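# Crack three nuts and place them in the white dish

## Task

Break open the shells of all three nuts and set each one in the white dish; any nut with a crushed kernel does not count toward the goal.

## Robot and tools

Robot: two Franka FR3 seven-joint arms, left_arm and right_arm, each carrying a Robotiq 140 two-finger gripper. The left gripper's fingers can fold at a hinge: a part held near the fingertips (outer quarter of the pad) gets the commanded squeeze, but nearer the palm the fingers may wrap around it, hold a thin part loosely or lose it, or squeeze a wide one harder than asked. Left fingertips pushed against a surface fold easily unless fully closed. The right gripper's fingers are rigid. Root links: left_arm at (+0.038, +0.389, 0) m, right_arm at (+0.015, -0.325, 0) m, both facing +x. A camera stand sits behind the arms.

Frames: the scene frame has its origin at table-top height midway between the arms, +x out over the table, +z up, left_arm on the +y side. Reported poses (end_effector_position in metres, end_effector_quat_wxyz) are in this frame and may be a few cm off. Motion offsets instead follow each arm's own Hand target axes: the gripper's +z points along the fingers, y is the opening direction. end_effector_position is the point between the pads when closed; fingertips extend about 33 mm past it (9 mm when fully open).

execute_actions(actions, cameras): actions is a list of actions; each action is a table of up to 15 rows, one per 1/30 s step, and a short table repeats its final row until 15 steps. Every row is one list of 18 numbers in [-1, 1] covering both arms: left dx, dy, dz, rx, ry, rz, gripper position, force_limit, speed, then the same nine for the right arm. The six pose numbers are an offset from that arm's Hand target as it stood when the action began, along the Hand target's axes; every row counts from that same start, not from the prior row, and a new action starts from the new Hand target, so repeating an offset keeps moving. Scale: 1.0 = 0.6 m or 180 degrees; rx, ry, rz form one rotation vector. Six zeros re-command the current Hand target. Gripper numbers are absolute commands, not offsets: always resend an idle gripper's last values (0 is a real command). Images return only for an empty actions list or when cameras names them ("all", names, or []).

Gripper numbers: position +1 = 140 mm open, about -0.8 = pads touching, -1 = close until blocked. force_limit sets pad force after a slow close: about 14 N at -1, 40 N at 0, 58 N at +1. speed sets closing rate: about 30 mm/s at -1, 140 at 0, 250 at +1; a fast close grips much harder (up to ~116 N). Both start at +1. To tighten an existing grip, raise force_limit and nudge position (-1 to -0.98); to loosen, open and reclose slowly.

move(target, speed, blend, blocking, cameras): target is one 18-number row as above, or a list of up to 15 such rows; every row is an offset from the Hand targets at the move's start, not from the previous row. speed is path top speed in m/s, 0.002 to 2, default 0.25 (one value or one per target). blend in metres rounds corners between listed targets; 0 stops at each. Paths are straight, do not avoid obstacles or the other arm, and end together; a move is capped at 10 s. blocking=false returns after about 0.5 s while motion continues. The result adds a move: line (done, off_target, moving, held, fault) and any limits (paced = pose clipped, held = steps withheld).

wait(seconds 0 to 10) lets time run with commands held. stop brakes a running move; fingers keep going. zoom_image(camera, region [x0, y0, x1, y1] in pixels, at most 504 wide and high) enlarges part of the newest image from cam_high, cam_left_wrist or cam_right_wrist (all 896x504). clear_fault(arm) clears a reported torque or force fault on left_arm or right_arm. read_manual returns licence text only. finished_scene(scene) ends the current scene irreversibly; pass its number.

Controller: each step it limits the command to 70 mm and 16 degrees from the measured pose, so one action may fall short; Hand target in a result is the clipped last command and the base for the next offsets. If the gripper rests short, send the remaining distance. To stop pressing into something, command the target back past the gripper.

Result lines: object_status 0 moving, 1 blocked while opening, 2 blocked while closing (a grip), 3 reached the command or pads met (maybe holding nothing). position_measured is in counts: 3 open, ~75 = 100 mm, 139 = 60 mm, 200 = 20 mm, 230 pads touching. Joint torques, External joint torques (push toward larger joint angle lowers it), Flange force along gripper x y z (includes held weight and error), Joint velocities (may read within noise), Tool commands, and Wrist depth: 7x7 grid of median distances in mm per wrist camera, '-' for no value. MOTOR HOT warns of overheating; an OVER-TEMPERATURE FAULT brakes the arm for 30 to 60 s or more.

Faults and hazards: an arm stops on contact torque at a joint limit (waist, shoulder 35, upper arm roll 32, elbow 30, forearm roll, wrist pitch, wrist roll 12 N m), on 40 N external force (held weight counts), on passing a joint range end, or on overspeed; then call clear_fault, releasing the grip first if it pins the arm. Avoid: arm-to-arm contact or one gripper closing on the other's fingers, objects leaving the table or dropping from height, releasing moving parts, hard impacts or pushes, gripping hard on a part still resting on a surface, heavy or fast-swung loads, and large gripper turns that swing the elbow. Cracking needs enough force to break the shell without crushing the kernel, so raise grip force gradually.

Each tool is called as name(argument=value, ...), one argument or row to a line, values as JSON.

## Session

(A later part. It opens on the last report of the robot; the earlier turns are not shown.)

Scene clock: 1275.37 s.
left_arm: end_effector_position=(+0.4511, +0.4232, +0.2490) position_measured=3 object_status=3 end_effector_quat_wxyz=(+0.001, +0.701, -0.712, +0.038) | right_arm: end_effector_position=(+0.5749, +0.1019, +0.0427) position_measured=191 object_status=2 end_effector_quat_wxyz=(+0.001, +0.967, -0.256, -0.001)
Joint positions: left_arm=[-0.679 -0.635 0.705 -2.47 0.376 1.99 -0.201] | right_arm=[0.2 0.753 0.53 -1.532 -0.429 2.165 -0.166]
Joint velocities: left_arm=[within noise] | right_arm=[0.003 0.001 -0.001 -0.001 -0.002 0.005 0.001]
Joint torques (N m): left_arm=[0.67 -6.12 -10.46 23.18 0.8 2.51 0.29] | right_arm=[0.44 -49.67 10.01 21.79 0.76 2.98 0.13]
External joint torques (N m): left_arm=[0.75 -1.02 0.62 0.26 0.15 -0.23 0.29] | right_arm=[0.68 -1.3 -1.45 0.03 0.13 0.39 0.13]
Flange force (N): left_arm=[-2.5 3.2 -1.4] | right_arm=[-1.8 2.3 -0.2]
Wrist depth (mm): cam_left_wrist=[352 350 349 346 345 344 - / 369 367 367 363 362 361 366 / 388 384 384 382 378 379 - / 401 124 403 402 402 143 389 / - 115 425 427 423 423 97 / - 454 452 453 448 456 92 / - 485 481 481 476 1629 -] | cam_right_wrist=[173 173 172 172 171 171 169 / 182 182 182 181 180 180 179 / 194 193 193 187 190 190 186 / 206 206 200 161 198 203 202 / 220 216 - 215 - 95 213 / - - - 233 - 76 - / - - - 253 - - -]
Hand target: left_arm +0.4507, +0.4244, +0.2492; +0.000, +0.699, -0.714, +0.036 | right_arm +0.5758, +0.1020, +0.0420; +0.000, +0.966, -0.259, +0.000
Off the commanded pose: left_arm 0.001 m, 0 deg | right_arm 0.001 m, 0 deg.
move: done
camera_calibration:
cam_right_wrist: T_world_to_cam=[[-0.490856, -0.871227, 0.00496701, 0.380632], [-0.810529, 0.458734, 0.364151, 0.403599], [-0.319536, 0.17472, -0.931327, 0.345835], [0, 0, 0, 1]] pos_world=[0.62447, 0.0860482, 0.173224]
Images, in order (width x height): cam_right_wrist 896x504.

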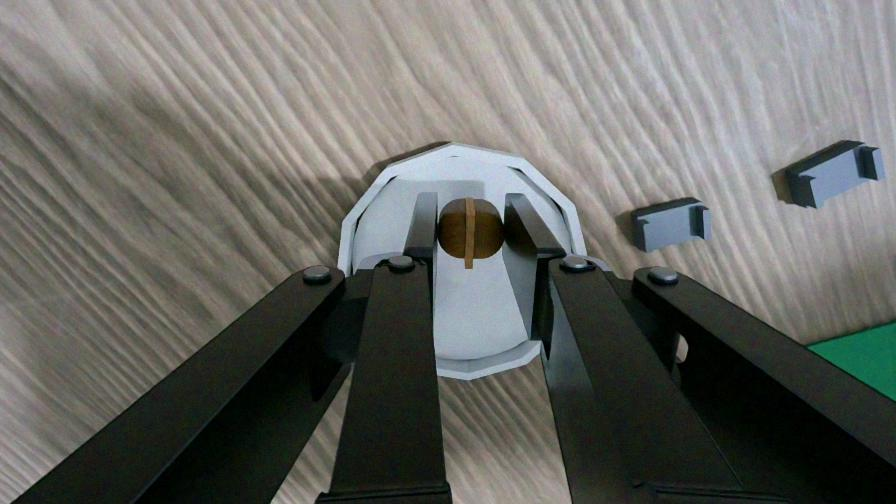

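move(
  target=[0,0,0,0,0,0,1,1,1,0.001,-0.0025,0.01,0,0,0,-1,-1,-1],
  speed=0.015,
)

move(
  target=[0,0,0,0,0,0,1,1,1,0,0,0.0042,0,0,0,-1,-1,-1],
  speed=0.01,
  cameras=["cam_right_wrist"],
)

Scene clock: 1283.20 s.
left_arm: end_effector_position=(+0.4511, +0.4232, +0.2490) position_measured=3 object_status=3 end_effector_quat_wxyz=(+0.001, +0.701, -0.712, +0.038) | right_arm: end_effector_position=(+0.5756, +0.1026, +0.0362) position_measured=191 object_status=2 end_effector_quat_wxyz=(+0.001, +0.967, -0.256, -0.002)
Joint positions: left_arm=[-0.679 -0.635 0.705 -2.47 0.376 1.99 -0.201] | right_arm=[0.209 0.764 0.52 -1.527 -0.429 2.172 -0.166]
Joint velocities: left_arm=[within noise] | right_arm=[0.003 0 -0.002 0.002 0 0.003 0.002]
Joint torques (N m): left_arm=[0.7 -6.13 -10.46 23.17 0.8 2.51 0.32] | right_arm=[0.95 -49.77 10.53 22.38 0.75 2.93 0.1]
External joint torques (N m): left_arm=[0.72 -0.97 0.54 0.26 0.15 -0.23 0.32] | right_arm=[0.97 -1 -1.03 0.66 0.13 0.33 0.1]
Flange force (N): left_arm=[-2.4 3.1 -1.4] | right_arm=[-0.3 -2.2 -0.1]
Wrist depth (mm): cam_left_wrist=[351 349 349 344 344 343 359 / 370 368 367 362 362 360 - / 389 386 382 382 380 379 376 / 403 124 403 403 400 143 106 / - 115 427 424 423 421 97 / - 452 455 454 448 455 92 / - 486 485 483 479 1579 -] | cam_right_wrist=[167 167 166 166 165 164 165 / 177 177 176 175 175 174 173 / 187 187 186 181 183 184 180 / 200 199 193 161 191 195 195 / 212 209 - 208 - 96 205 / - - - 226 - 76 - / - - - 244 - - -]
Hand target: left_arm +0.4507, +0.4244, +0.2492; +0.000, +0.699, -0.714, +0.036 | right_arm +0.5770, +0.1030, +0.0360; +0.000, +0.966, -0.259, +0.000
Off the commanded pose: left_arm 0.001 m, 0 deg | right_arm 0.002 m, 0 deg.
move: done

Scene clock: 1283.90 s.
left_arm: end_effector_position=(+0.4511, +0.4232, +0.2490) position_measured=3 object_status=3 end_effector_quat_wxyz=(+0.001, +0.701, -0.712, +0.038) | right_arm: end_effector_position=(+0.5760, +0.1026, +0.0340) position_measured=191 object_status=2 end_effector_quat_wxyz=(+0.001, +0.967, -0.257, -0.001)
Joint positions: left_arm=[-0.679 -0.635 0.705 -2.47 0.376 1.99 -0.201] | right_arm=[0.212 0.767 0.515 -1.526 -0.429 2.176 -0.166]
Joint velocities: left_arm=[within noise] | right_arm=[0.003 -0.001 -0.002 0.001 -0.002 0.003 -0.001]
Joint torques (N m): left_arm=[0.72 -6.08 -10.47 23.16 0.79 2.51 0.29] | right_arm=[1.05 -49.79 10.36 22.34 0.75 3.01 0.08]
External joint torques (N m): left_arm=[0.59 -0.87 0.38 0.19 0.14 -0.22 0.29] | right_arm=[0.94 -1.15 -1.18 0.78 0.13 0.43 0.08]
Flange force (N): left_arm=[-1.9 2.9 -1.4] | right_arm=[-0.3 -2.2 -0.1]
Wrist depth (mm): cam_left_wrist=[351 349 349 345 345 344 343 / 370 366 364 363 360 361 - / 385 384 384 384 381 382 - / 401 124 405 402 400 143 101 / - 115 430 425 422 423 97 / - 455 455 450 448 458 92 / - 486 484 477 478 1639 -] | cam_right_wrist=[165 165 164 164 164 162 162 / 175 174 174 173 173 172 172 / 185 185 184 179 181 182 180 / 198 197 191 161 190 194 193 / 211 207 - 206 - 96 204 / - - - 222 - 76 - / - - - 240 - - -]
Hand target: left_arm +0.4507, +0.4244, +0.2492; +0.000, +0.699, -0.714, +0.036 | right_arm +0.5770, +0.1030, +0.0335; +0.000, +0.966, -0.259, +0.000
Off the commanded pose: left_arm 0.001 m, 0 deg | right_arm 0.001 m, 0 deg.
move: done
camera_calibration:
cam_right_wrist: T_world_to_cam=[[-0.491324, -0.870959, 0.00565579, 0.382017], [-0.810441, 0.459544, 0.363325, 0.407187], [-0.31904, 0.173926, -0.931645, 0.337816], [0, 0, 0, 1]] pos_world=[0.625472, 0.0868457, 0.164623]
Images, in order (width x height): cam_right_wrist 896x504.

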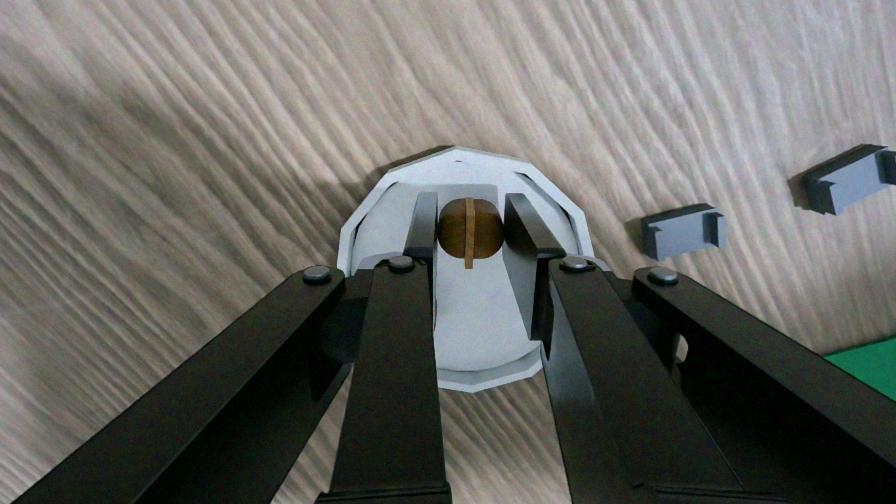

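move(
  target=[0,0,0,0,0,0,1,1,1,0,0,0.001,0,0,0,-0.41,-1,-1],
  speed=0.01,
  cameras=["cam_right_wrist"],
)

Scene clock: 1287.17 s.
left_arm: end_effector_position=(+0.4511, +0.4232, +0.2490) position_measured=3 object_status=3 end_effector_quat_wxyz=(+0.001, +0.701, -0.712, +0.038) | right_arm: end_effector_position=(+0.5764, +0.1027, +0.0337) position_measured=181 object_status=3 end_effector_quat_wxyz=(+0.001, +0.967, -0.257, -0.001)
Joint positions: left_arm=[-0.679 -0.635 0.705 -2.47 0.376 1.99 -0.201] | right_arm=[0.213 0.767 0.514 -1.526 -0.429 2.178 -0.166]
Joint torques (N m): left_arm=[0.73 -6.12 -10.44 23.15 0.8 2.51 0.31] | right_arm=[0.96 -49.55 10.55 22.22 0.75 2.92 0.06]
External joint torques (N m): left_arm=[0.83 -1.04 0.65 0.24 0.14 -0.24 0.31] | right_arm=[0.92 -0.74 -0.96 0.57 0.13 0.33 0.06]
Flange force (N): left_arm=[-2.6 3.4 -1.4] | right_arm=[-0.2 -2.3 0.2]
Wrist depth (mm): cam_left_wrist=[351 351 348 347 346 344 345 / 369 366 365 364 361 361 - / 387 384 382 381 381 380 - / 403 124 402 403 402 143 106 / - 115 428 424 423 421 96 / - 452 455 451 448 456 92 / - 484 481 481 477 1560 -] | cam_right_wrist=[165 165 164 164 163 162 162 / 175 174 173 173 173 172 171 / 185 184 184 179 180 182 179 / 197 196 191 170 150 191 193 / 210 205 - 205 - 94 202 / - - - 223 - 75 - / - - - 239 - - -]
Hand target: left_arm +0.4507, +0.4244, +0.2492; +0.000, +0.699, -0.714, +0.036 | right_arm +0.5770, +0.1030, +0.0329; +0.000, +0.966, -0.259, +0.000
Off the commanded pose: left_arm 0.001 m, 0 deg | right_arm 0.001 m, 0 deg.
move: done
camera_calibration:
cam_right_wrist: T_world_to_cam=[[-0.491282, -0.870987, 0.00486959, 0.382312], [-0.810894, 0.459412, 0.36248, 0.407848], [-0.317953, 0.174131, -0.931979, 0.33694], [0, 0, 0, 1]] pos_world=[0.625675, 0.0869463, 0.164323]
Images, in order (width x height): cam_right_wrist 896x504.

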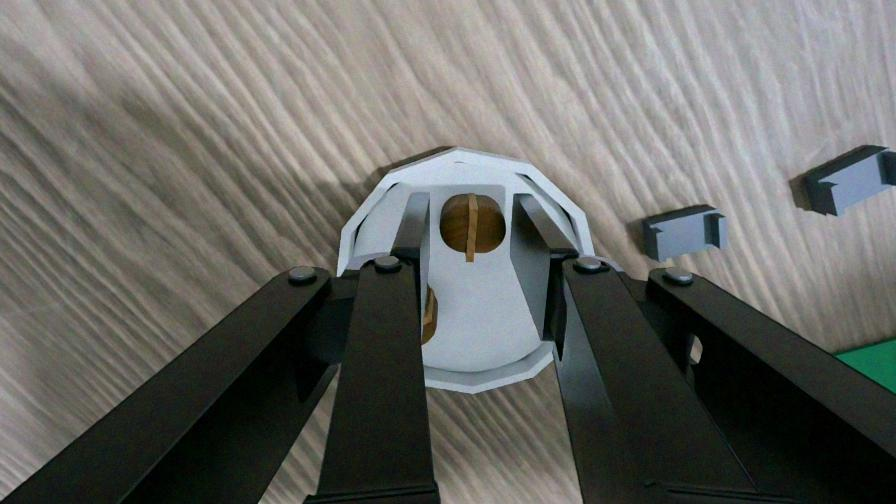

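move(
  target=[
    [0,0,0,0,0,0,1,1,1,0,0,-0.17,0,0,0,-0.41,-1,-1],
    [0,0,0,0,0,0,1,1,1,0.0687,0.3771,-0.1452,0,0,0.4111,0.0,-1,0],
  ],
  speed=[0.08,0.25],
  blend=0.01,
  cameras=["cam_high","cam_right_wrist"],
)

Scene clock: 1305.33 s.
left_arm: end_effector_position=(+0.4511, +0.4232, +0.2490) position_measured=3 object_status=3 end_effector_quat_wxyz=(+0.001, +0.701, -0.712, +0.038) | right_arm: end_effector_position=(+0.4989, -0.1137, +0.1196) position_measured=129 object_status=0 end_effector_quat_wxyz=(-0.001, -0.619, +0.786, +0.000)
Joint positions: left_arm=[-0.679 -0.635 0.705 -2.47 0.376 1.99 -0.201] | right_arm=[0.071 0.077 0.313 -2.254 -0.032 2.324 0.672]
Joint torques (N m): left_arm=[0.68 -6.11 -10.46 23.14 0.8 2.51 0.3] | right_arm=[0.41 -32.21 -0.16 22.16 0.66 2.83 0.21]
External joint torques (N m): left_arm=[0.71 -1.06 0.52 0.34 0.15 -0.2 0.31] | right_arm=[0.42 -1.24 -0.95 -0.1 0.12 0.32 0.2]
Flange force (N): left_arm=[-2.4 3.2 -1.6] | right_arm=[2.4 3.1 -1.1]
Wrist depth (mm): cam_left_wrist=[352 351 348 346 345 345 - / 369 366 363 365 361 363 - / 388 387 382 382 379 380 - / 400 124 404 403 400 143 114 / - 115 426 424 423 420 97 / - 455 451 450 449 460 92 / - 488 483 478 476 1598 -] | cam_right_wrist=[236 235 235 235 234 234 234 / 250 249 248 249 248 243 246 / 264 265 261 260 262 - 262 / 282 280 115 280 143 275 278 / - 77 86 299 295 90 88 / - - - 319 321 - - / - - - 341 345 - -]
Hand target: left_arm +0.4507, +0.4244, +0.2492; +0.000, +0.699, -0.714, +0.036 | right_arm +0.4996, -0.1135, +0.1201; +0.000, -0.616, +0.788, +0.000
Off the commanded pose: left_arm 0.001 m, 0 deg | right_arm 0.001 m, 0 deg.
move: done
camera_calibration:
cam_right_wrist: T_world_to_cam=[[-0.973283, 0.229537, 0.00571628, 0.520852], [0.216123, 0.907433, 0.360354, -0.0478006], [0.0775274, 0.351962, -0.932798, 0.253081], [0, 0, 0, 1]] pos_world=[0.497647, -0.165254, 0.250321]
Images, in order (width x height): cam_high 896x504, cam_right_wrist 896x504.

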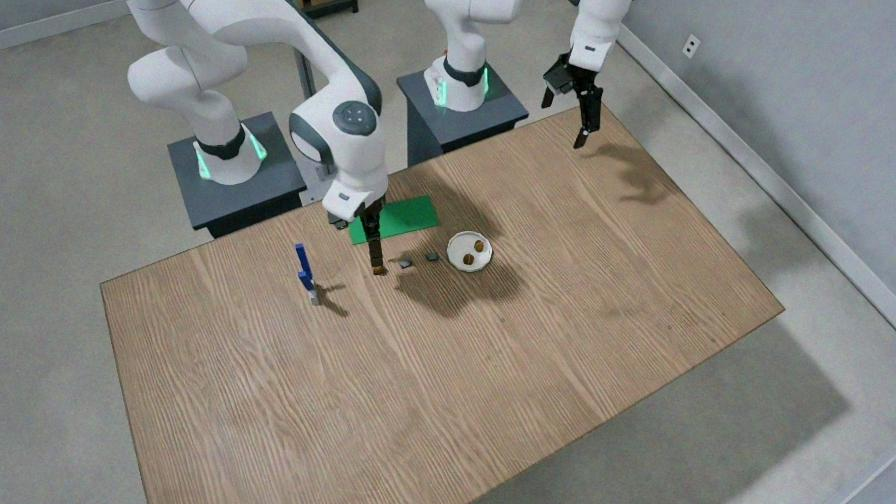

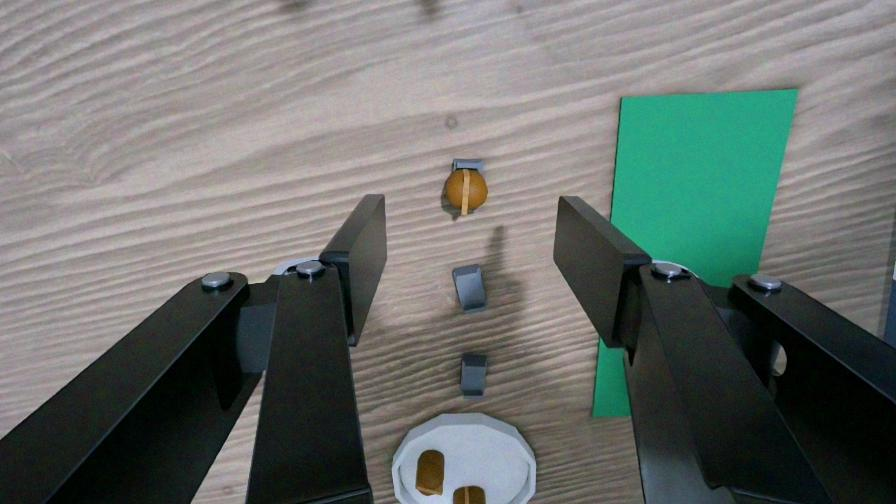

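move(
  target=[0,0,0,0,0,0,1,1,1,0,0.0008,0.1352,0,0,0,0.0,-1,0],
  speed=0.1,
  cameras=["cam_right_wrist"],
)

Scene clock: 1313.70 s.
left_arm: end_effector_position=(+0.4511, +0.4232, +0.2490) position_measured=3 object_status=3 end_effector_quat_wxyz=(+0.001, +0.701, -0.712, +0.038) | right_arm: end_effector_position=(+0.4977, -0.1133, +0.0390) position_measured=129 object_status=3 end_effector_quat_wxyz=(-0.001, -0.618, +0.786, +0.001)
Joint positions: left_arm=[-0.679 -0.635 0.705 -2.47 0.376 1.99 -0.201] | right_arm=[0.093 0.233 0.284 -2.299 -0.108 2.517 0.727]
Joint velocities: left_arm=[within noise] | right_arm=[0.002 0 -0.002 0 0 0.002 0.005]
Joint torques (N m): left_arm=[0.7 -6.13 -10.44 23.15 0.8 2.51 0.26] | right_arm=[0.88 -34.14 0.85 20.66 0.2 2.85 0.25]
External joint torques (N m): left_arm=[0.63 -1.02 0.45 0.28 0.15 -0.21 0.27] | right_arm=[0.76 -0.39 -1.46 0.99 -0.23 0.36 0.25]
Flange force (N): left_arm=[-2.1 3.2 -1.6] | right_arm=[-2.5 -2.2 1.2]
Wrist depth (mm): cam_left_wrist=[351 350 347 347 344 344 345 / 368 366 363 363 361 360 - / 386 384 383 381 380 382 401 / 405 124 403 402 398 143 105 / - 115 427 426 423 421 97 / - 455 455 449 451 464 93 / - 486 483 476 479 1579 -] | cam_right_wrist=[164 163 163 164 164 163 162 / 173 173 173 173 173 173 170 / 184 184 183 183 183 181 - / 196 195 142 195 165 190 191 / 208 77 86 209 205 90 88 / - - - 225 224 - - / - - - 239 242 - -]
Hand target: left_arm +0.4507, +0.4244, +0.2492; +0.000, +0.699, -0.714, +0.036 | right_arm +0.4991, -0.1134, +0.0389; +0.000, -0.616, +0.788, +0.000
Off the commanded pose: left_arm 0.001 m, 0 deg | right_arm 0.001 m, 0 deg.
move: done
camera_calibration:
cam_right_wrist: T_world_to_cam=[[-0.972962, 0.230863, 0.00679236, 0.519975], [0.217631, 0.906555, 0.361655, -0.019759], [0.0773353, 0.353355, -0.932287, 0.178064], [0, 0, 0, 1]] pos_world=[0.496446, -0.16505, 0.169621]
Images, in order (width x height): cam_right_wrist 896x504.

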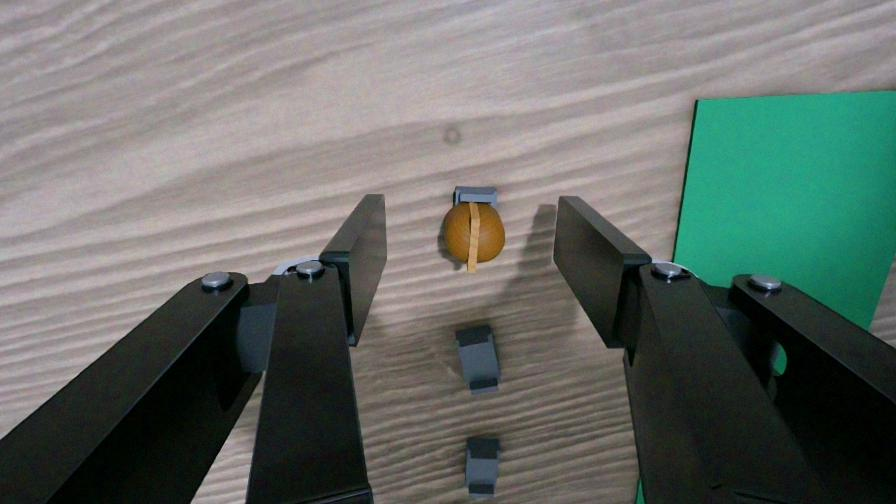

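move(
  target=[
    [0,0,0,0,0,0,1,1,1,0,0.0025,0,0,0,0,0.0,-1,0],
    [0,0,0,0,0,0,1,1,1,0,0.0025,0,0,0,0,-1,-1,-1],
  ],
  speed=0.03,
  cameras=["cam_right_wrist"],
)

wait(
  seconds=0.8,
)

Scene clock: 1320.63 s.
left_arm: end_effector_position=(+0.4511, +0.4232, +0.2490) position_measured=3 object_status=3 end_effector_quat_wxyz=(+0.001, +0.701, -0.712, +0.038) | right_arm: end_effector_position=(+0.4968, -0.1129, +0.0385) position_measured=195 object_status=0 end_effector_quat_wxyz=(-0.001, -0.618, +0.786, +0.001)
Joint positions: left_arm=[-0.679 -0.635 0.705 -2.47 0.376 1.99 -0.201] | right_arm=[0.097 0.232 0.282 -2.301 -0.108 2.519 0.73]
Joint torques (N m): left_arm=[0.73 -6.12 -10.49 23.19 0.79 2.51 0.29] | right_arm=[0.86 -35.28 0.88 19.75 0.57 2.82 0.15]
External joint torques (N m): left_arm=[0.61 -0.87 0.42 0.15 0.14 -0.24 0.3] | right_arm=[0.88 -1.53 -1.26 0.1 0.13 0.33 0.15]
Flange force (N): left_arm=[-2.0 3.0 -1.3] | right_arm=[1.4 2.8 -1.8]
Wrist depth (mm): cam_left_wrist=[354 350 348 346 345 345 - / 368 366 365 363 362 359 - / 385 384 385 381 379 380 - / 401 124 404 403 400 143 101 / - 115 427 425 421 423 97 / - 455 454 448 448 459 92 / - 486 483 483 478 1569 -] | cam_right_wrist=[164 163 163 163 162 162 162 / 173 172 172 172 172 170 167 / 184 183 183 181 183 183 - / 196 195 192 160 189 192 - / 209 206 - 205 - - - / - - - 227 - 75 - / - - - - - - -]
Hand target: left_arm +0.4507, +0.4244, +0.2492; +0.000, +0.699, -0.714, +0.036 | right_arm +0.4977, -0.1131, +0.0389; +0.000, -0.616, +0.788, +0.000
Off the commanded pose: left_arm 0.001 m, 0 deg | right_arm 0.001 m, 0 deg.
move: done
camera_calibration:
cam_right_wrist: T_world_to_cam=[[-0.972843, 0.231375, 0.00645088, 0.518951], [0.218021, 0.906625, 0.361244, -0.0200152], [0.0777341, 0.35284, -0.932449, 0.177209], [0, 0, 0, 1]] pos_world=[0.495446, -0.164452, 0.169121]
Images, in order (width x height): cam_right_wrist 896x504.

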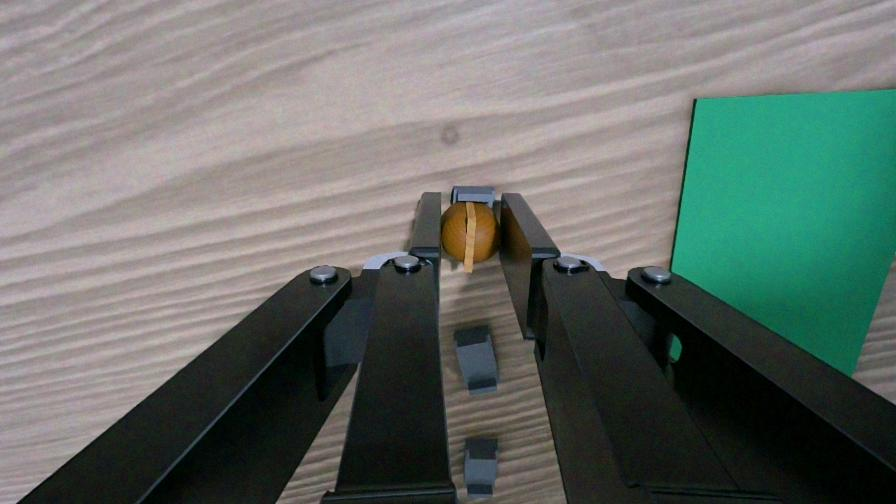

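Scene clock: 1321.43 s.
left_arm: end_effector_position=(+0.4511, +0.4232, +0.2490) position_measured=3 object_status=3 end_effector_quat_wxyz=(+0.001, +0.701, -0.712, +0.038) | right_arm: end_effector_position=(+0.4968, -0.1129, +0.0385) position_measured=195 object_status=2 end_effector_quat_wxyz=(-0.001, -0.618, +0.786, +0.001)
Joint positions: left_arm=[-0.679 -0.635 0.705 -2.47 0.376 1.99 -0.201] | right_arm=[0.098 0.232 0.282 -2.301 -0.108 2.519 0.73]
Joint torques (N m): left_arm=[0.69 -6.13 -10.45 23.16 0.81 2.51 0.29] | right_arm=[0.87 -35.34 0.88 19.77 0.57 2.82 0.15]
External joint torques (N m): left_arm=[0.71 -0.98 0.56 0.23 0.15 -0.23 0.3] | right_arm=[0.88 -1.59 -1.27 0.14 0.13 0.33 0.15]
Flange force (N): left_arm=[-2.3 3.2 -1.4] | right_arm=[1.4 2.8 -1.9]
Wrist depth (mm): cam_left_wrist=[351 352 347 346 346 345 - / 367 365 364 364 360 362 - / 385 382 384 381 380 381 - / 401 124 404 400 401 144 105 / - 115 425 427 421 421 97 / - 455 451 451 449 460 93 / - 485 481 479 479 1608 -] | cam_right_wrist=[163 163 164 162 163 162 162 / 173 173 172 172 172 170 166 / 184 183 183 180 183 182 - / 196 196 192 160 190 190 - / 209 206 - 206 - - - / - - - 224 - 75 - / - - - - - - -]
Hand target: left_arm +0.4507, +0.4244, +0.2492; +0.000, +0.699, -0.714, +0.036 | right_arm +0.4977, -0.1131, +0.0389; +0.000, -0.616, +0.788, +0.000
Tool commands: left_gripper/position=+1.0 left_gripper/force_limit=+1.0 left_gripper/speed=+1.0 right_gripper/position=-1.0 right_gripper/force_limit=-1.0 right_gripper/speed=-1.0
Off the commanded pose: left_arm 0.001 m, 0 deg | right_arm 0.001 m, 0 deg.
wait: 0.80 s; at rest by 0.17 s

move(
  target=[
    [0,0,0,0,0,0,1,1,1,0,0,-0.1333,0,0,0,-1,-1,-1],
    [0,0,0,0,0,0,1,1,1,-0.3619,0.0309,-0.1333,0,0,0.2556,-1,-1,-1],
  ],
  speed=[0.06,0.2],
  blend=0.015,
  cameras=["cam_high","cam_right_wrist"],
)

Scene clock: 1332.30 s.
left_arm: end_effector_position=(+0.4511, +0.4232, +0.2490) position_measured=3 object_status=3 end_effector_quat_wxyz=(+0.001, +0.701, -0.712, +0.038) | right_arm: end_effector_position=(+0.5331, +0.1022, +0.1196) position_measured=195 object_status=2 end_effector_quat_wxyz=(+0.002, -0.264, +0.964, -0.001)
Joint positions: left_arm=[-0.679 -0.635 0.705 -2.47 0.376 1.99 -0.201] | right_arm=[0.575 0.469 0.099 -1.681 -0.057 2.15 1.761]
Joint velocities: left_arm=[within noise] | right_arm=[-0.002 0.001 -0.001 0.001 0.001 0 0.007]
Joint torques (N m): left_arm=[0.71 -6.11 -10.45 23.16 0.81 2.51 0.29] | right_arm=[0.84 -46.96 0.79 24.63 1.22 2.44 0.25]
External joint torques (N m): left_arm=[0.63 -0.93 0.45 0.21 0.15 -0.23 0.29] | right_arm=[0.55 -0.75 -1.33 0.92 0.51 -0.03 0.25]
Flange force (N): left_arm=[-2.1 3.1 -1.4] | right_arm=[-2.3 0.8 -1.6]
Wrist depth (mm): cam_left_wrist=[352 349 347 345 345 345 - / 369 366 362 365 359 361 - / 387 383 382 381 381 377 368 / 402 124 406 405 397 143 101 / - 115 425 425 423 421 97 / - 454 451 451 447 461 92 / - 486 483 482 476 1608 -] | cam_right_wrist=[235 235 235 238 237 237 240 / 248 248 248 251 251 252 253 / 264 264 265 260 268 268 269 / 281 282 279 160 278 283 288 / 300 298 - 310 - 93 307 / - - - 330 - 75 - / - - - - - - -]
Hand target: left_arm +0.4507, +0.4244, +0.2492; +0.000, +0.699, -0.714, +0.036 | right_arm +0.5322, +0.1021, +0.1189; +0.000, -0.259, +0.966, +0.000
Off the commanded pose: left_arm 0.001 m, 0 deg | right_arm 0.001 m, 1 deg.
move: done
camera_calibration:
cam_right_wrist: T_world_to_cam=[[-0.514547, 0.857462, 0.000590512, 0.196454], [0.798175, 0.478718, 0.365713, -0.518277], [0.313303, 0.188648, -0.930727, 0.0651136], [0, 0, 0, 1]] pos_world=[0.49436, 0.0673726, 0.250028]
Images, in order (width x height): cam_high 896x504, cam_right_wrist 896x504.

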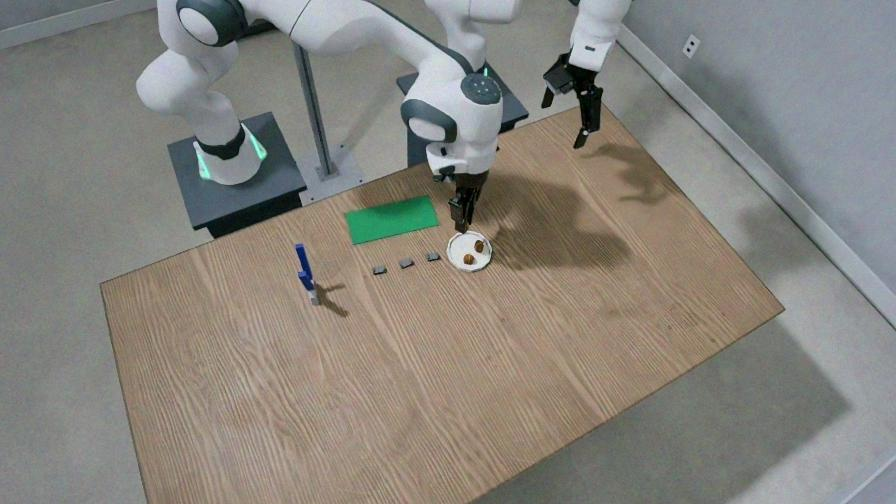

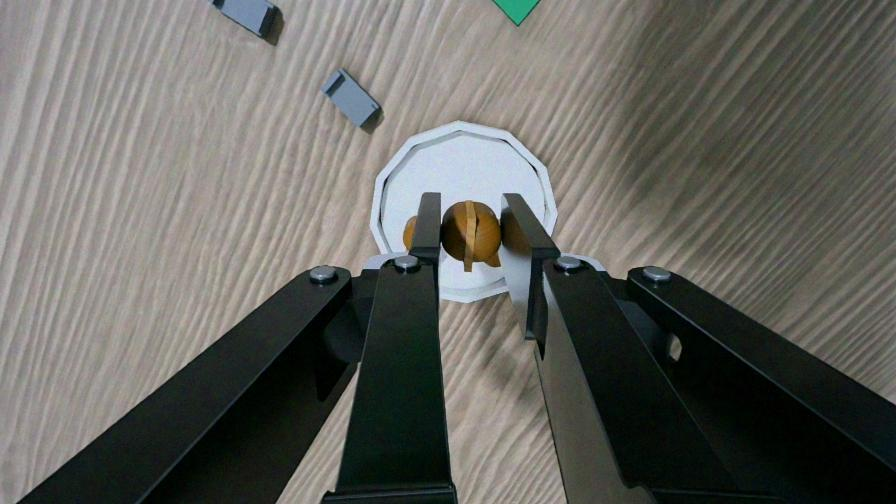

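move(
  target=[
    [0,0,0,0,0,0,1,1,1,0.0042,-0.0017,0.115,0,0,0,-1,-1,-1],
    [0,0,0,0,0,0,1,1,1,0.0042,-0.0017,0.1282,0,0,0,-1,-1,-1],
  ],
  speed=[0.08,0.02],
  cameras=["cam_right_wrist"],
)

Scene clock: 1344.70 s.
left_arm: end_effector_position=(+0.4511, +0.4232, +0.2490) position_measured=3 object_status=3 end_effector_quat_wxyz=(+0.001, +0.701, -0.712, +0.038) | right_arm: end_effector_position=(+0.5297, +0.1000, +0.0425) position_measured=195 object_status=2 end_effector_quat_wxyz=(-0.001, -0.261, +0.965, +0.000)
Joint positions: left_arm=[-0.679 -0.635 0.705 -2.47 0.376 1.99 -0.201] | right_arm=[0.586 0.568 0.083 -1.733 -0.058 2.296 1.768]
Joint velocities: left_arm=[within noise] | right_arm=[0.002 0 -0.001 -0.001 0 0.005 -0.001]
Joint torques (N m): left_arm=[0.7 -6.11 -10.47 23.18 0.8 2.5 0.31] | right_arm=[0.85 -48.82 0.99 22.62 0.75 2.75 0.11]
External joint torques (N m): left_arm=[0.67 -0.9 0.52 0.16 0.15 -0.25 0.31] | right_arm=[0.89 -1.27 -0.97 0.23 0.13 0.31 0.11]
Flange force (N): left_arm=[-2.2 3.1 -1.3] | right_arm=[2.9 0.5 -1.3]
Wrist depth (mm): cam_left_wrist=[351 349 348 347 345 344 346 / 369 366 366 364 361 361 354 / 388 385 383 384 381 379 377 / 405 124 404 403 401 143 388 / - 115 426 427 420 421 96 / - 455 448 448 448 460 92 / - 485 478 478 479 1589 -] | cam_right_wrist=[167 167 168 169 169 170 171 / 176 177 176 179 179 180 180 / 187 187 189 186 188 191 193 / 199 200 198 160 194 204 205 / 213 211 - 213 - 93 220 / - - - 232 - 75 - / - - - - - - -]
Hand target: left_arm +0.4507, +0.4244, +0.2492; +0.000, +0.699, -0.714, +0.036 | right_arm +0.5305, +0.1000, +0.0419; +0.000, -0.259, +0.966, +0.000
Off the commanded pose: left_arm 0.001 m, 0 deg | right_arm 0.001 m, 0 deg.
move: done
camera_calibration:
cam_right_wrist: T_world_to_cam=[[-0.50928, 0.860592, 0.00393844, 0.193446], [0.803737, 0.473989, 0.35964, -0.488466], [0.307637, 0.186323, -0.933083, -0.00170246], [0, 0, 0, 1]] pos_world=[0.49164, 0.0653663, 0.173322]
Images, in order (width x height): cam_right_wrist 896x504.

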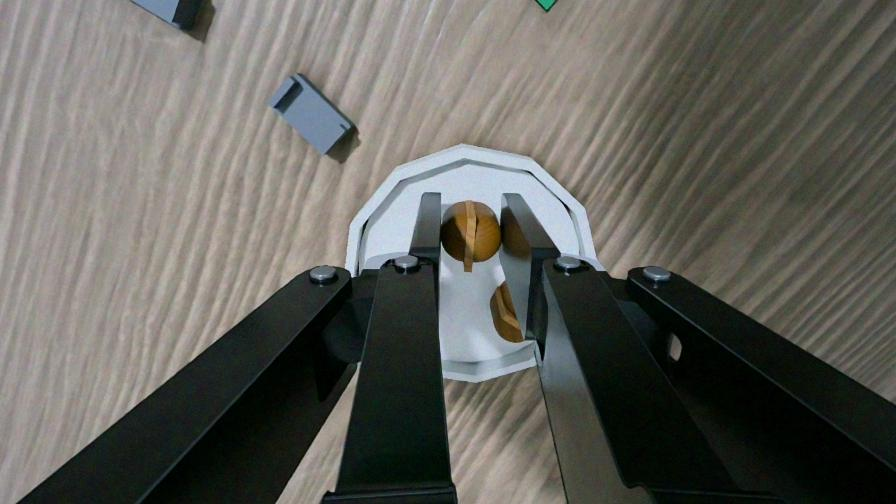

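move(
  target=[0,0,0,0,0,0,1,1,1,0.0005,0,0.01,0,0,0,-1,-1,-1],
  speed=0.015,
)

move(
  target=[0,0,0,0,0,0,1,1,1,0,0,0.005,0,0,0,-1,-1,-1],
  speed=0.01,
  cameras=["cam_right_wrist"],
)

Scene clock: 1350.57 s.
left_arm: end_effector_position=(+0.4511, +0.4232, +0.2490) position_measured=3 object_status=3 end_effector_quat_wxyz=(+0.001, +0.701, -0.712, +0.038) | right_arm: end_effector_position=(+0.5295, +0.0998, +0.0367) position_measured=195 object_status=2 end_effector_quat_wxyz=(-0.001, -0.261, +0.965, +0.000)
Joint positions: left_arm=[-0.679 -0.635 0.705 -2.47 0.376 1.99 -0.201] | right_arm=[0.588 0.576 0.08 -1.736 -0.058 2.308 1.768]
Joint velocities: left_arm=[within noise] | right_arm=[-0.001 0.001 -0.001 -0.001 0 0.006 0]
Joint torques (N m): left_arm=[0.69 -6.12 -10.48 23.17 0.8 2.5 0.33] | right_arm=[0.8 -48.84 0.92 22.39 0.76 2.84 0.13]
External joint torques (N m): left_arm=[0.64 -0.93 0.47 0.18 0.15 -0.24 0.33] | right_arm=[0.77 -0.96 -1.08 -0.03 0.14 0.38 0.13]
Flange force (N): left_arm=[-2.2 3.1 -1.4] | right_arm=[3.4 0.3 -0.7]
Wrist depth (mm): cam_left_wrist=[352 349 347 345 345 344 - / 368 366 367 363 360 361 359 / 387 385 382 382 379 377 - / 403 124 406 400 398 144 101 / - 115 425 427 423 421 97 / - 455 454 451 448 459 92 / - 483 481 477 477 1619 -] | cam_right_wrist=[161 162 163 163 165 165 165 / 171 172 170 173 174 174 175 / 182 182 183 179 183 186 186 / 193 194 192 159 188 198 198 / 206 203 - - - 93 212 / - - - 226 - 75 - / - - - - - - -]
Hand target: left_arm +0.4507, +0.4244, +0.2492; +0.000, +0.699, -0.714, +0.036 | right_arm +0.5303, +0.0998, +0.0359; +0.000, -0.259, +0.966, +0.000
Off the commanded pose: left_arm 0.001 m, 0 deg | right_arm 0.001 m, 0 deg.
move: done

Scene clock: 1351.27 s.
left_arm: end_effector_position=(+0.4511, +0.4232, +0.2490) position_measured=3 object_status=3 end_effector_quat_wxyz=(+0.001, +0.701, -0.712, +0.038) | right_arm: end_effector_position=(+0.5297, +0.0998, +0.0338) position_measured=195 object_status=2 end_effector_quat_wxyz=(-0.001, -0.261, +0.965, +0.000)
Joint positions: left_arm=[-0.679 -0.635 0.705 -2.47 0.376 1.99 -0.201] | right_arm=[0.589 0.581 0.079 -1.736 -0.058 2.313 1.768]
Joint velocities: left_arm=[within noise] | right_arm=[0.001 0 -0.002 -0.001 -0.001 0.004 0]
Joint torques (N m): left_arm=[0.72 -6.13 -10.44 23.14 0.81 2.51 0.28] | right_arm=[0.96 -48.85 0.76 22.35 0.75 2.75 0.11]
External joint torques (N m): left_arm=[0.74 -1.01 0.58 0.22 0.16 -0.23 0.29] | right_arm=[1.04 -1.16 -1.14 0.15 0.13 0.32 0.11]
Flange force (N): left_arm=[-2.4 3.3 -1.4] | right_arm=[3.0 0.7 -1.2]
Wrist depth (mm): cam_left_wrist=[353 351 347 347 345 343 - / 368 366 366 362 360 359 - / 386 385 384 381 380 374 369 / 403 124 405 403 401 143 395 / - 115 429 426 425 423 88 / - 458 451 451 447 460 93 / - 484 483 478 477 1619 -] | cam_right_wrist=[159 159 161 161 162 162 163 / 168 168 166 171 171 172 173 / 181 179 180 178 180 182 184 / 190 191 189 160 185 194 196 / 204 201 - 203 - 93 209 / - - - 223 - 75 - / - - - - - - -]
Hand target: left_arm +0.4507, +0.4244, +0.2492; +0.000, +0.699, -0.714, +0.036 | right_arm +0.5303, +0.0998, +0.0329; +0.000, -0.259, +0.966, +0.000
Off the commanded pose: left_arm 0.001 m, 0 deg | right_arm 0.001 m, 0 deg.
move: done
camera_calibration:
cam_right_wrist: T_world_to_cam=[[-0.509351, 0.860552, 0.00347297, 0.193631], [0.803382, 0.474059, 0.360342, -0.48512], [0.308446, 0.186331, -0.932814, -0.0103068], [0, 0, 0, 1]] pos_world=[0.491542, 0.0652663, 0.164522]
Images, in order (width x height): cam_right_wrist 896x504.

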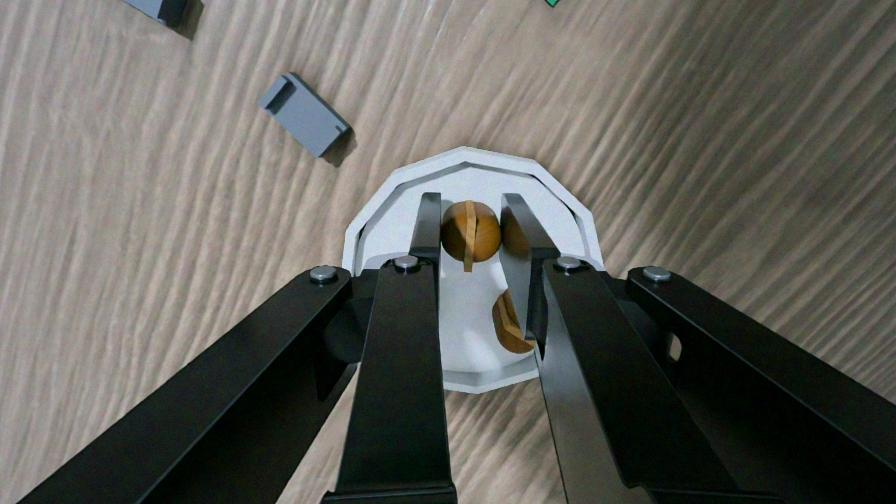

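move(
  target=[0,0,0,0,0,0,1,1,1,0,0,0.0023,0,0,0,-1,-1,-1],
  speed=0.01,
)

move(
  target=[0,0,0,0,0,0,1,1,1,0,0,0,0,0,0,-0.43,-1,-1],
  speed=0.01,
  cameras=["cam_right_wrist"],
)

Scene clock: 1355.10 s.
left_arm: end_effector_position=(+0.4511, +0.4232, +0.2490) position_measured=3 object_status=3 end_effector_quat_wxyz=(+0.001, +0.701, -0.712, +0.038) | right_arm: end_effector_position=(+0.5298, +0.0999, +0.0325) position_measured=195 object_status=2 end_effector_quat_wxyz=(-0.001, -0.261, +0.965, +0.000)
Joint positions: left_arm=[-0.679 -0.635 0.705 -2.47 0.376 1.99 -0.201] | right_arm=[0.59 0.583 0.078 -1.736 -0.058 2.316 1.768]
Joint torques (N m): left_arm=[0.7 -6.11 -10.49 23.13 0.81 2.52 0.29] | right_arm=[0.93 -48.81 1.04 22.27 0.75 2.81 0.08]
External joint torques (N m): left_arm=[0.68 -0.91 0.5 0.15 0.15 -0.23 0.29] | right_arm=[0.91 -1.05 -0.93 0.05 0.13 0.36 0.08]
Flange force (N): left_arm=[-2.2 3.2 -1.2] | right_arm=[3.2 0.5 -0.9]
Wrist depth (mm): cam_left_wrist=[351 349 349 345 344 344 336 / 368 365 366 361 362 360 363 / 388 384 385 383 381 378 375 / 402 124 405 400 401 143 106 / - 115 425 425 423 423 97 / - 455 454 454 453 457 92 / - 483 483 484 474 1589 -] | cam_right_wrist=[158 159 159 160 161 161 161 / 167 168 166 169 170 170 171 / 179 178 179 175 179 181 182 / 188 190 187 160 180 193 194 / 202 200 - 201 - 94 208 / - - - 221 - 75 - / - - - 238 - - -]
Hand target: left_arm +0.4507, +0.4244, +0.2492; +0.000, +0.699, -0.714, +0.036 | right_arm +0.5303, +0.0998, +0.0316; +0.000, -0.259, +0.966, +0.000
Off the commanded pose: left_arm 0.001 m, 0 deg | right_arm 0.001 m, 0 deg.
move: done

Scene clock: 1355.60 s.
left_arm: end_effector_position=(+0.4511, +0.4232, +0.2490) position_measured=3 object_status=3 end_effector_quat_wxyz=(+0.001, +0.701, -0.712, +0.038) | right_arm: end_effector_position=(+0.5299, +0.1000, +0.0325) position_measured=183 object_status=0 end_effector_quat_wxyz=(+0.000, -0.261, +0.965, +0.000)
Joint positions: left_arm=[-0.679 -0.635 0.705 -2.47 0.376 1.99 -0.201] | right_arm=[0.59 0.583 0.078 -1.736 -0.058 2.316 1.768]
Joint torques (N m): left_arm=[0.7 -6.11 -10.4 23.18 0.81 2.51 0.29] | right_arm=[0.84 -48.78 0.97 22.27 0.74 2.78 0.13]
External joint torques (N m): left_arm=[0.79 -1.04 0.63 0.34 0.16 -0.22 0.3] | right_arm=[0.91 -1.05 -0.92 0.07 0.12 0.33 0.13]
Flange force (N): left_arm=[-2.6 3.1 -1.6] | right_arm=[3.1 0.6 -1.0]
Wrist depth (mm): cam_left_wrist=[350 351 349 346 345 345 - / 368 365 365 361 360 359 - / 386 386 382 381 381 380 - / 402 124 403 405 399 143 106 / - 115 429 423 423 418 96 / - 456 452 451 448 456 92 / - 487 484 484 474 1569 -] | cam_right_wrist=[158 159 159 160 161 161 162 / 167 168 166 169 170 170 171 / 179 178 179 176 178 181 182 / 189 190 187 162 178 193 195 / 201 197 - 199 - 95 208 / - - - 221 - 74 - / - - - 239 - - -]
Hand target: left_arm +0.4507, +0.4244, +0.2492; +0.000, +0.699, -0.714, +0.036 | right_arm +0.5303, +0.0998, +0.0316; +0.000, -0.259, +0.966, +0.000
Off the commanded pose: left_arm 0.001 m, 0 deg | right_arm 0.001 m, 0 deg.
move: done
camera_calibration:
cam_right_wrist: T_world_to_cam=[[-0.509378, 0.860537, 0.00335725, 0.193685], [0.803095, 0.473967, 0.3611, -0.484839], [0.309149, 0.186632, -0.932521, -0.0120129], [0, 0, 0, 1]] pos_world=[0.491744, 0.0653671, 0.163223]
Images, in order (width x height): cam_right_wrist 896x504.

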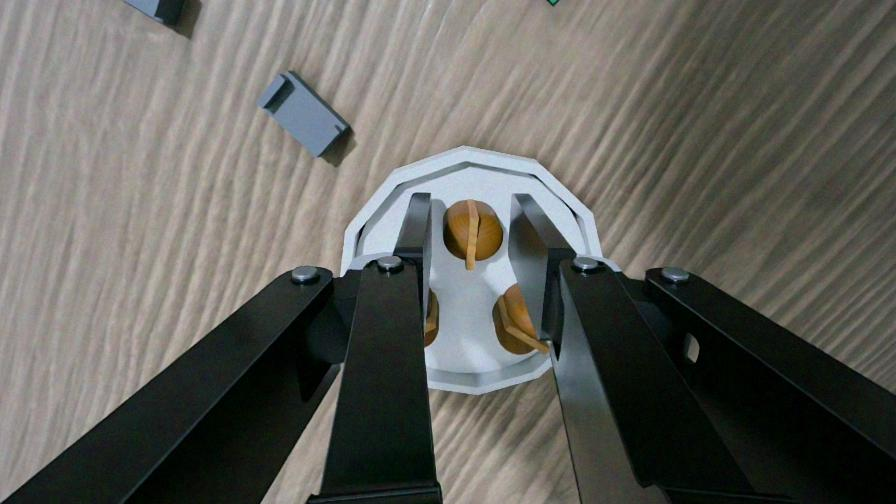

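move(
  target=[0,0,0,0,0,0,1,1,1,0,0,-0.22,0,0,0,-0.43,-1,-1],
  speed=0.1,
  cameras=["cam_high","cam_right_wrist"],
)

Scene clock: 1360.23 s.
left_arm: end_effector_position=(+0.4511, +0.4232, +0.2490) position_measured=3 object_status=3 end_effector_quat_wxyz=(+0.001, +0.701, -0.712, +0.038) | right_arm: end_effector_position=(+0.5320, +0.0998, +0.1645) position_measured=183 object_status=3 end_effector_quat_wxyz=(+0.003, -0.257, +0.966, -0.001)
Joint positions: left_arm=[-0.679 -0.635 0.705 -2.47 0.376 1.99 -0.201] | right_arm=[0.585 0.413 0.087 -1.647 -0.044 2.063 1.768]
Joint velocities: left_arm=[within noise] | right_arm=[0 0 0 -0.001 0 -0.004 -0.001]
Joint torques (N m): left_arm=[0.66 -6.1 -10.45 23.15 0.81 2.51 0.28] | right_arm=[-0.03 -45.97 1.21 24.6 1.13 2.48 -0.26]
External joint torques (N m): left_arm=[0.65 -0.88 0.56 0.17 0.16 -0.23 0.28] | right_arm=[0.05 -0.77 -0.23 0.37 0.4 0.02 -0.26]
Flange force (N): left_arm=[-2.2 2.9 -1.2] | right_arm=[0.6 -0.7 -1.2]
Wrist depth (mm): cam_left_wrist=[352 351 347 346 345 343 - / 367 366 366 362 361 361 - / 388 385 384 382 382 380 - / 401 124 404 401 401 143 101 / - 115 431 425 421 423 97 / - 454 456 449 445 459 92 / - 486 480 482 477 1589 -] | cam_right_wrist=[275 275 275 275 276 278 278 / 290 292 292 292 293 292 294 / 310 307 310 303 308 311 314 / 329 329 327 325 323 336 335 / 352 - - 354 - 94 361 / - - - 382 - 74 - / - - - 418 - - -]
Hand target: left_arm +0.4507, +0.4244, +0.2492; +0.000, +0.699, -0.714, +0.036 | right_arm +0.5302, +0.0998, +0.1636; +0.000, -0.259, +0.966, +0.000
Off the commanded pose: left_arm 0.001 m, 0 deg | right_arm 0.002 m, 0 deg.
move: done
camera_calibration:
cam_right_wrist: T_world_to_cam=[[-0.501073, 0.865405, -0.00027497, 0.190105], [0.804967, 0.466196, 0.367001, -0.535181], [0.317733, 0.183673, -0.930221, 0.105744], [0, 0, 0, 1]] pos_world=[0.492461, 0.0655591, 0.294829]
Images, in order (width x height): cam_high 896x504, cam_right_wrist 896x504.

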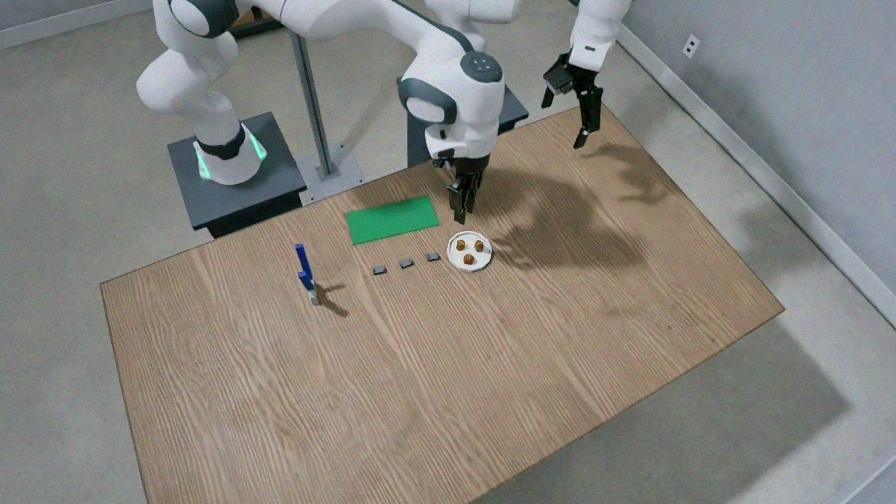

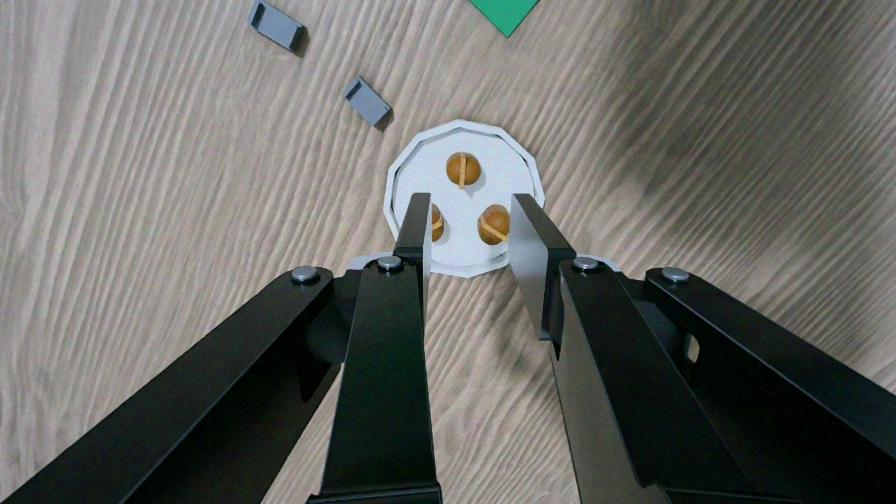

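finished_scene(
  scene=2,
)

The scene is finished: the task was done.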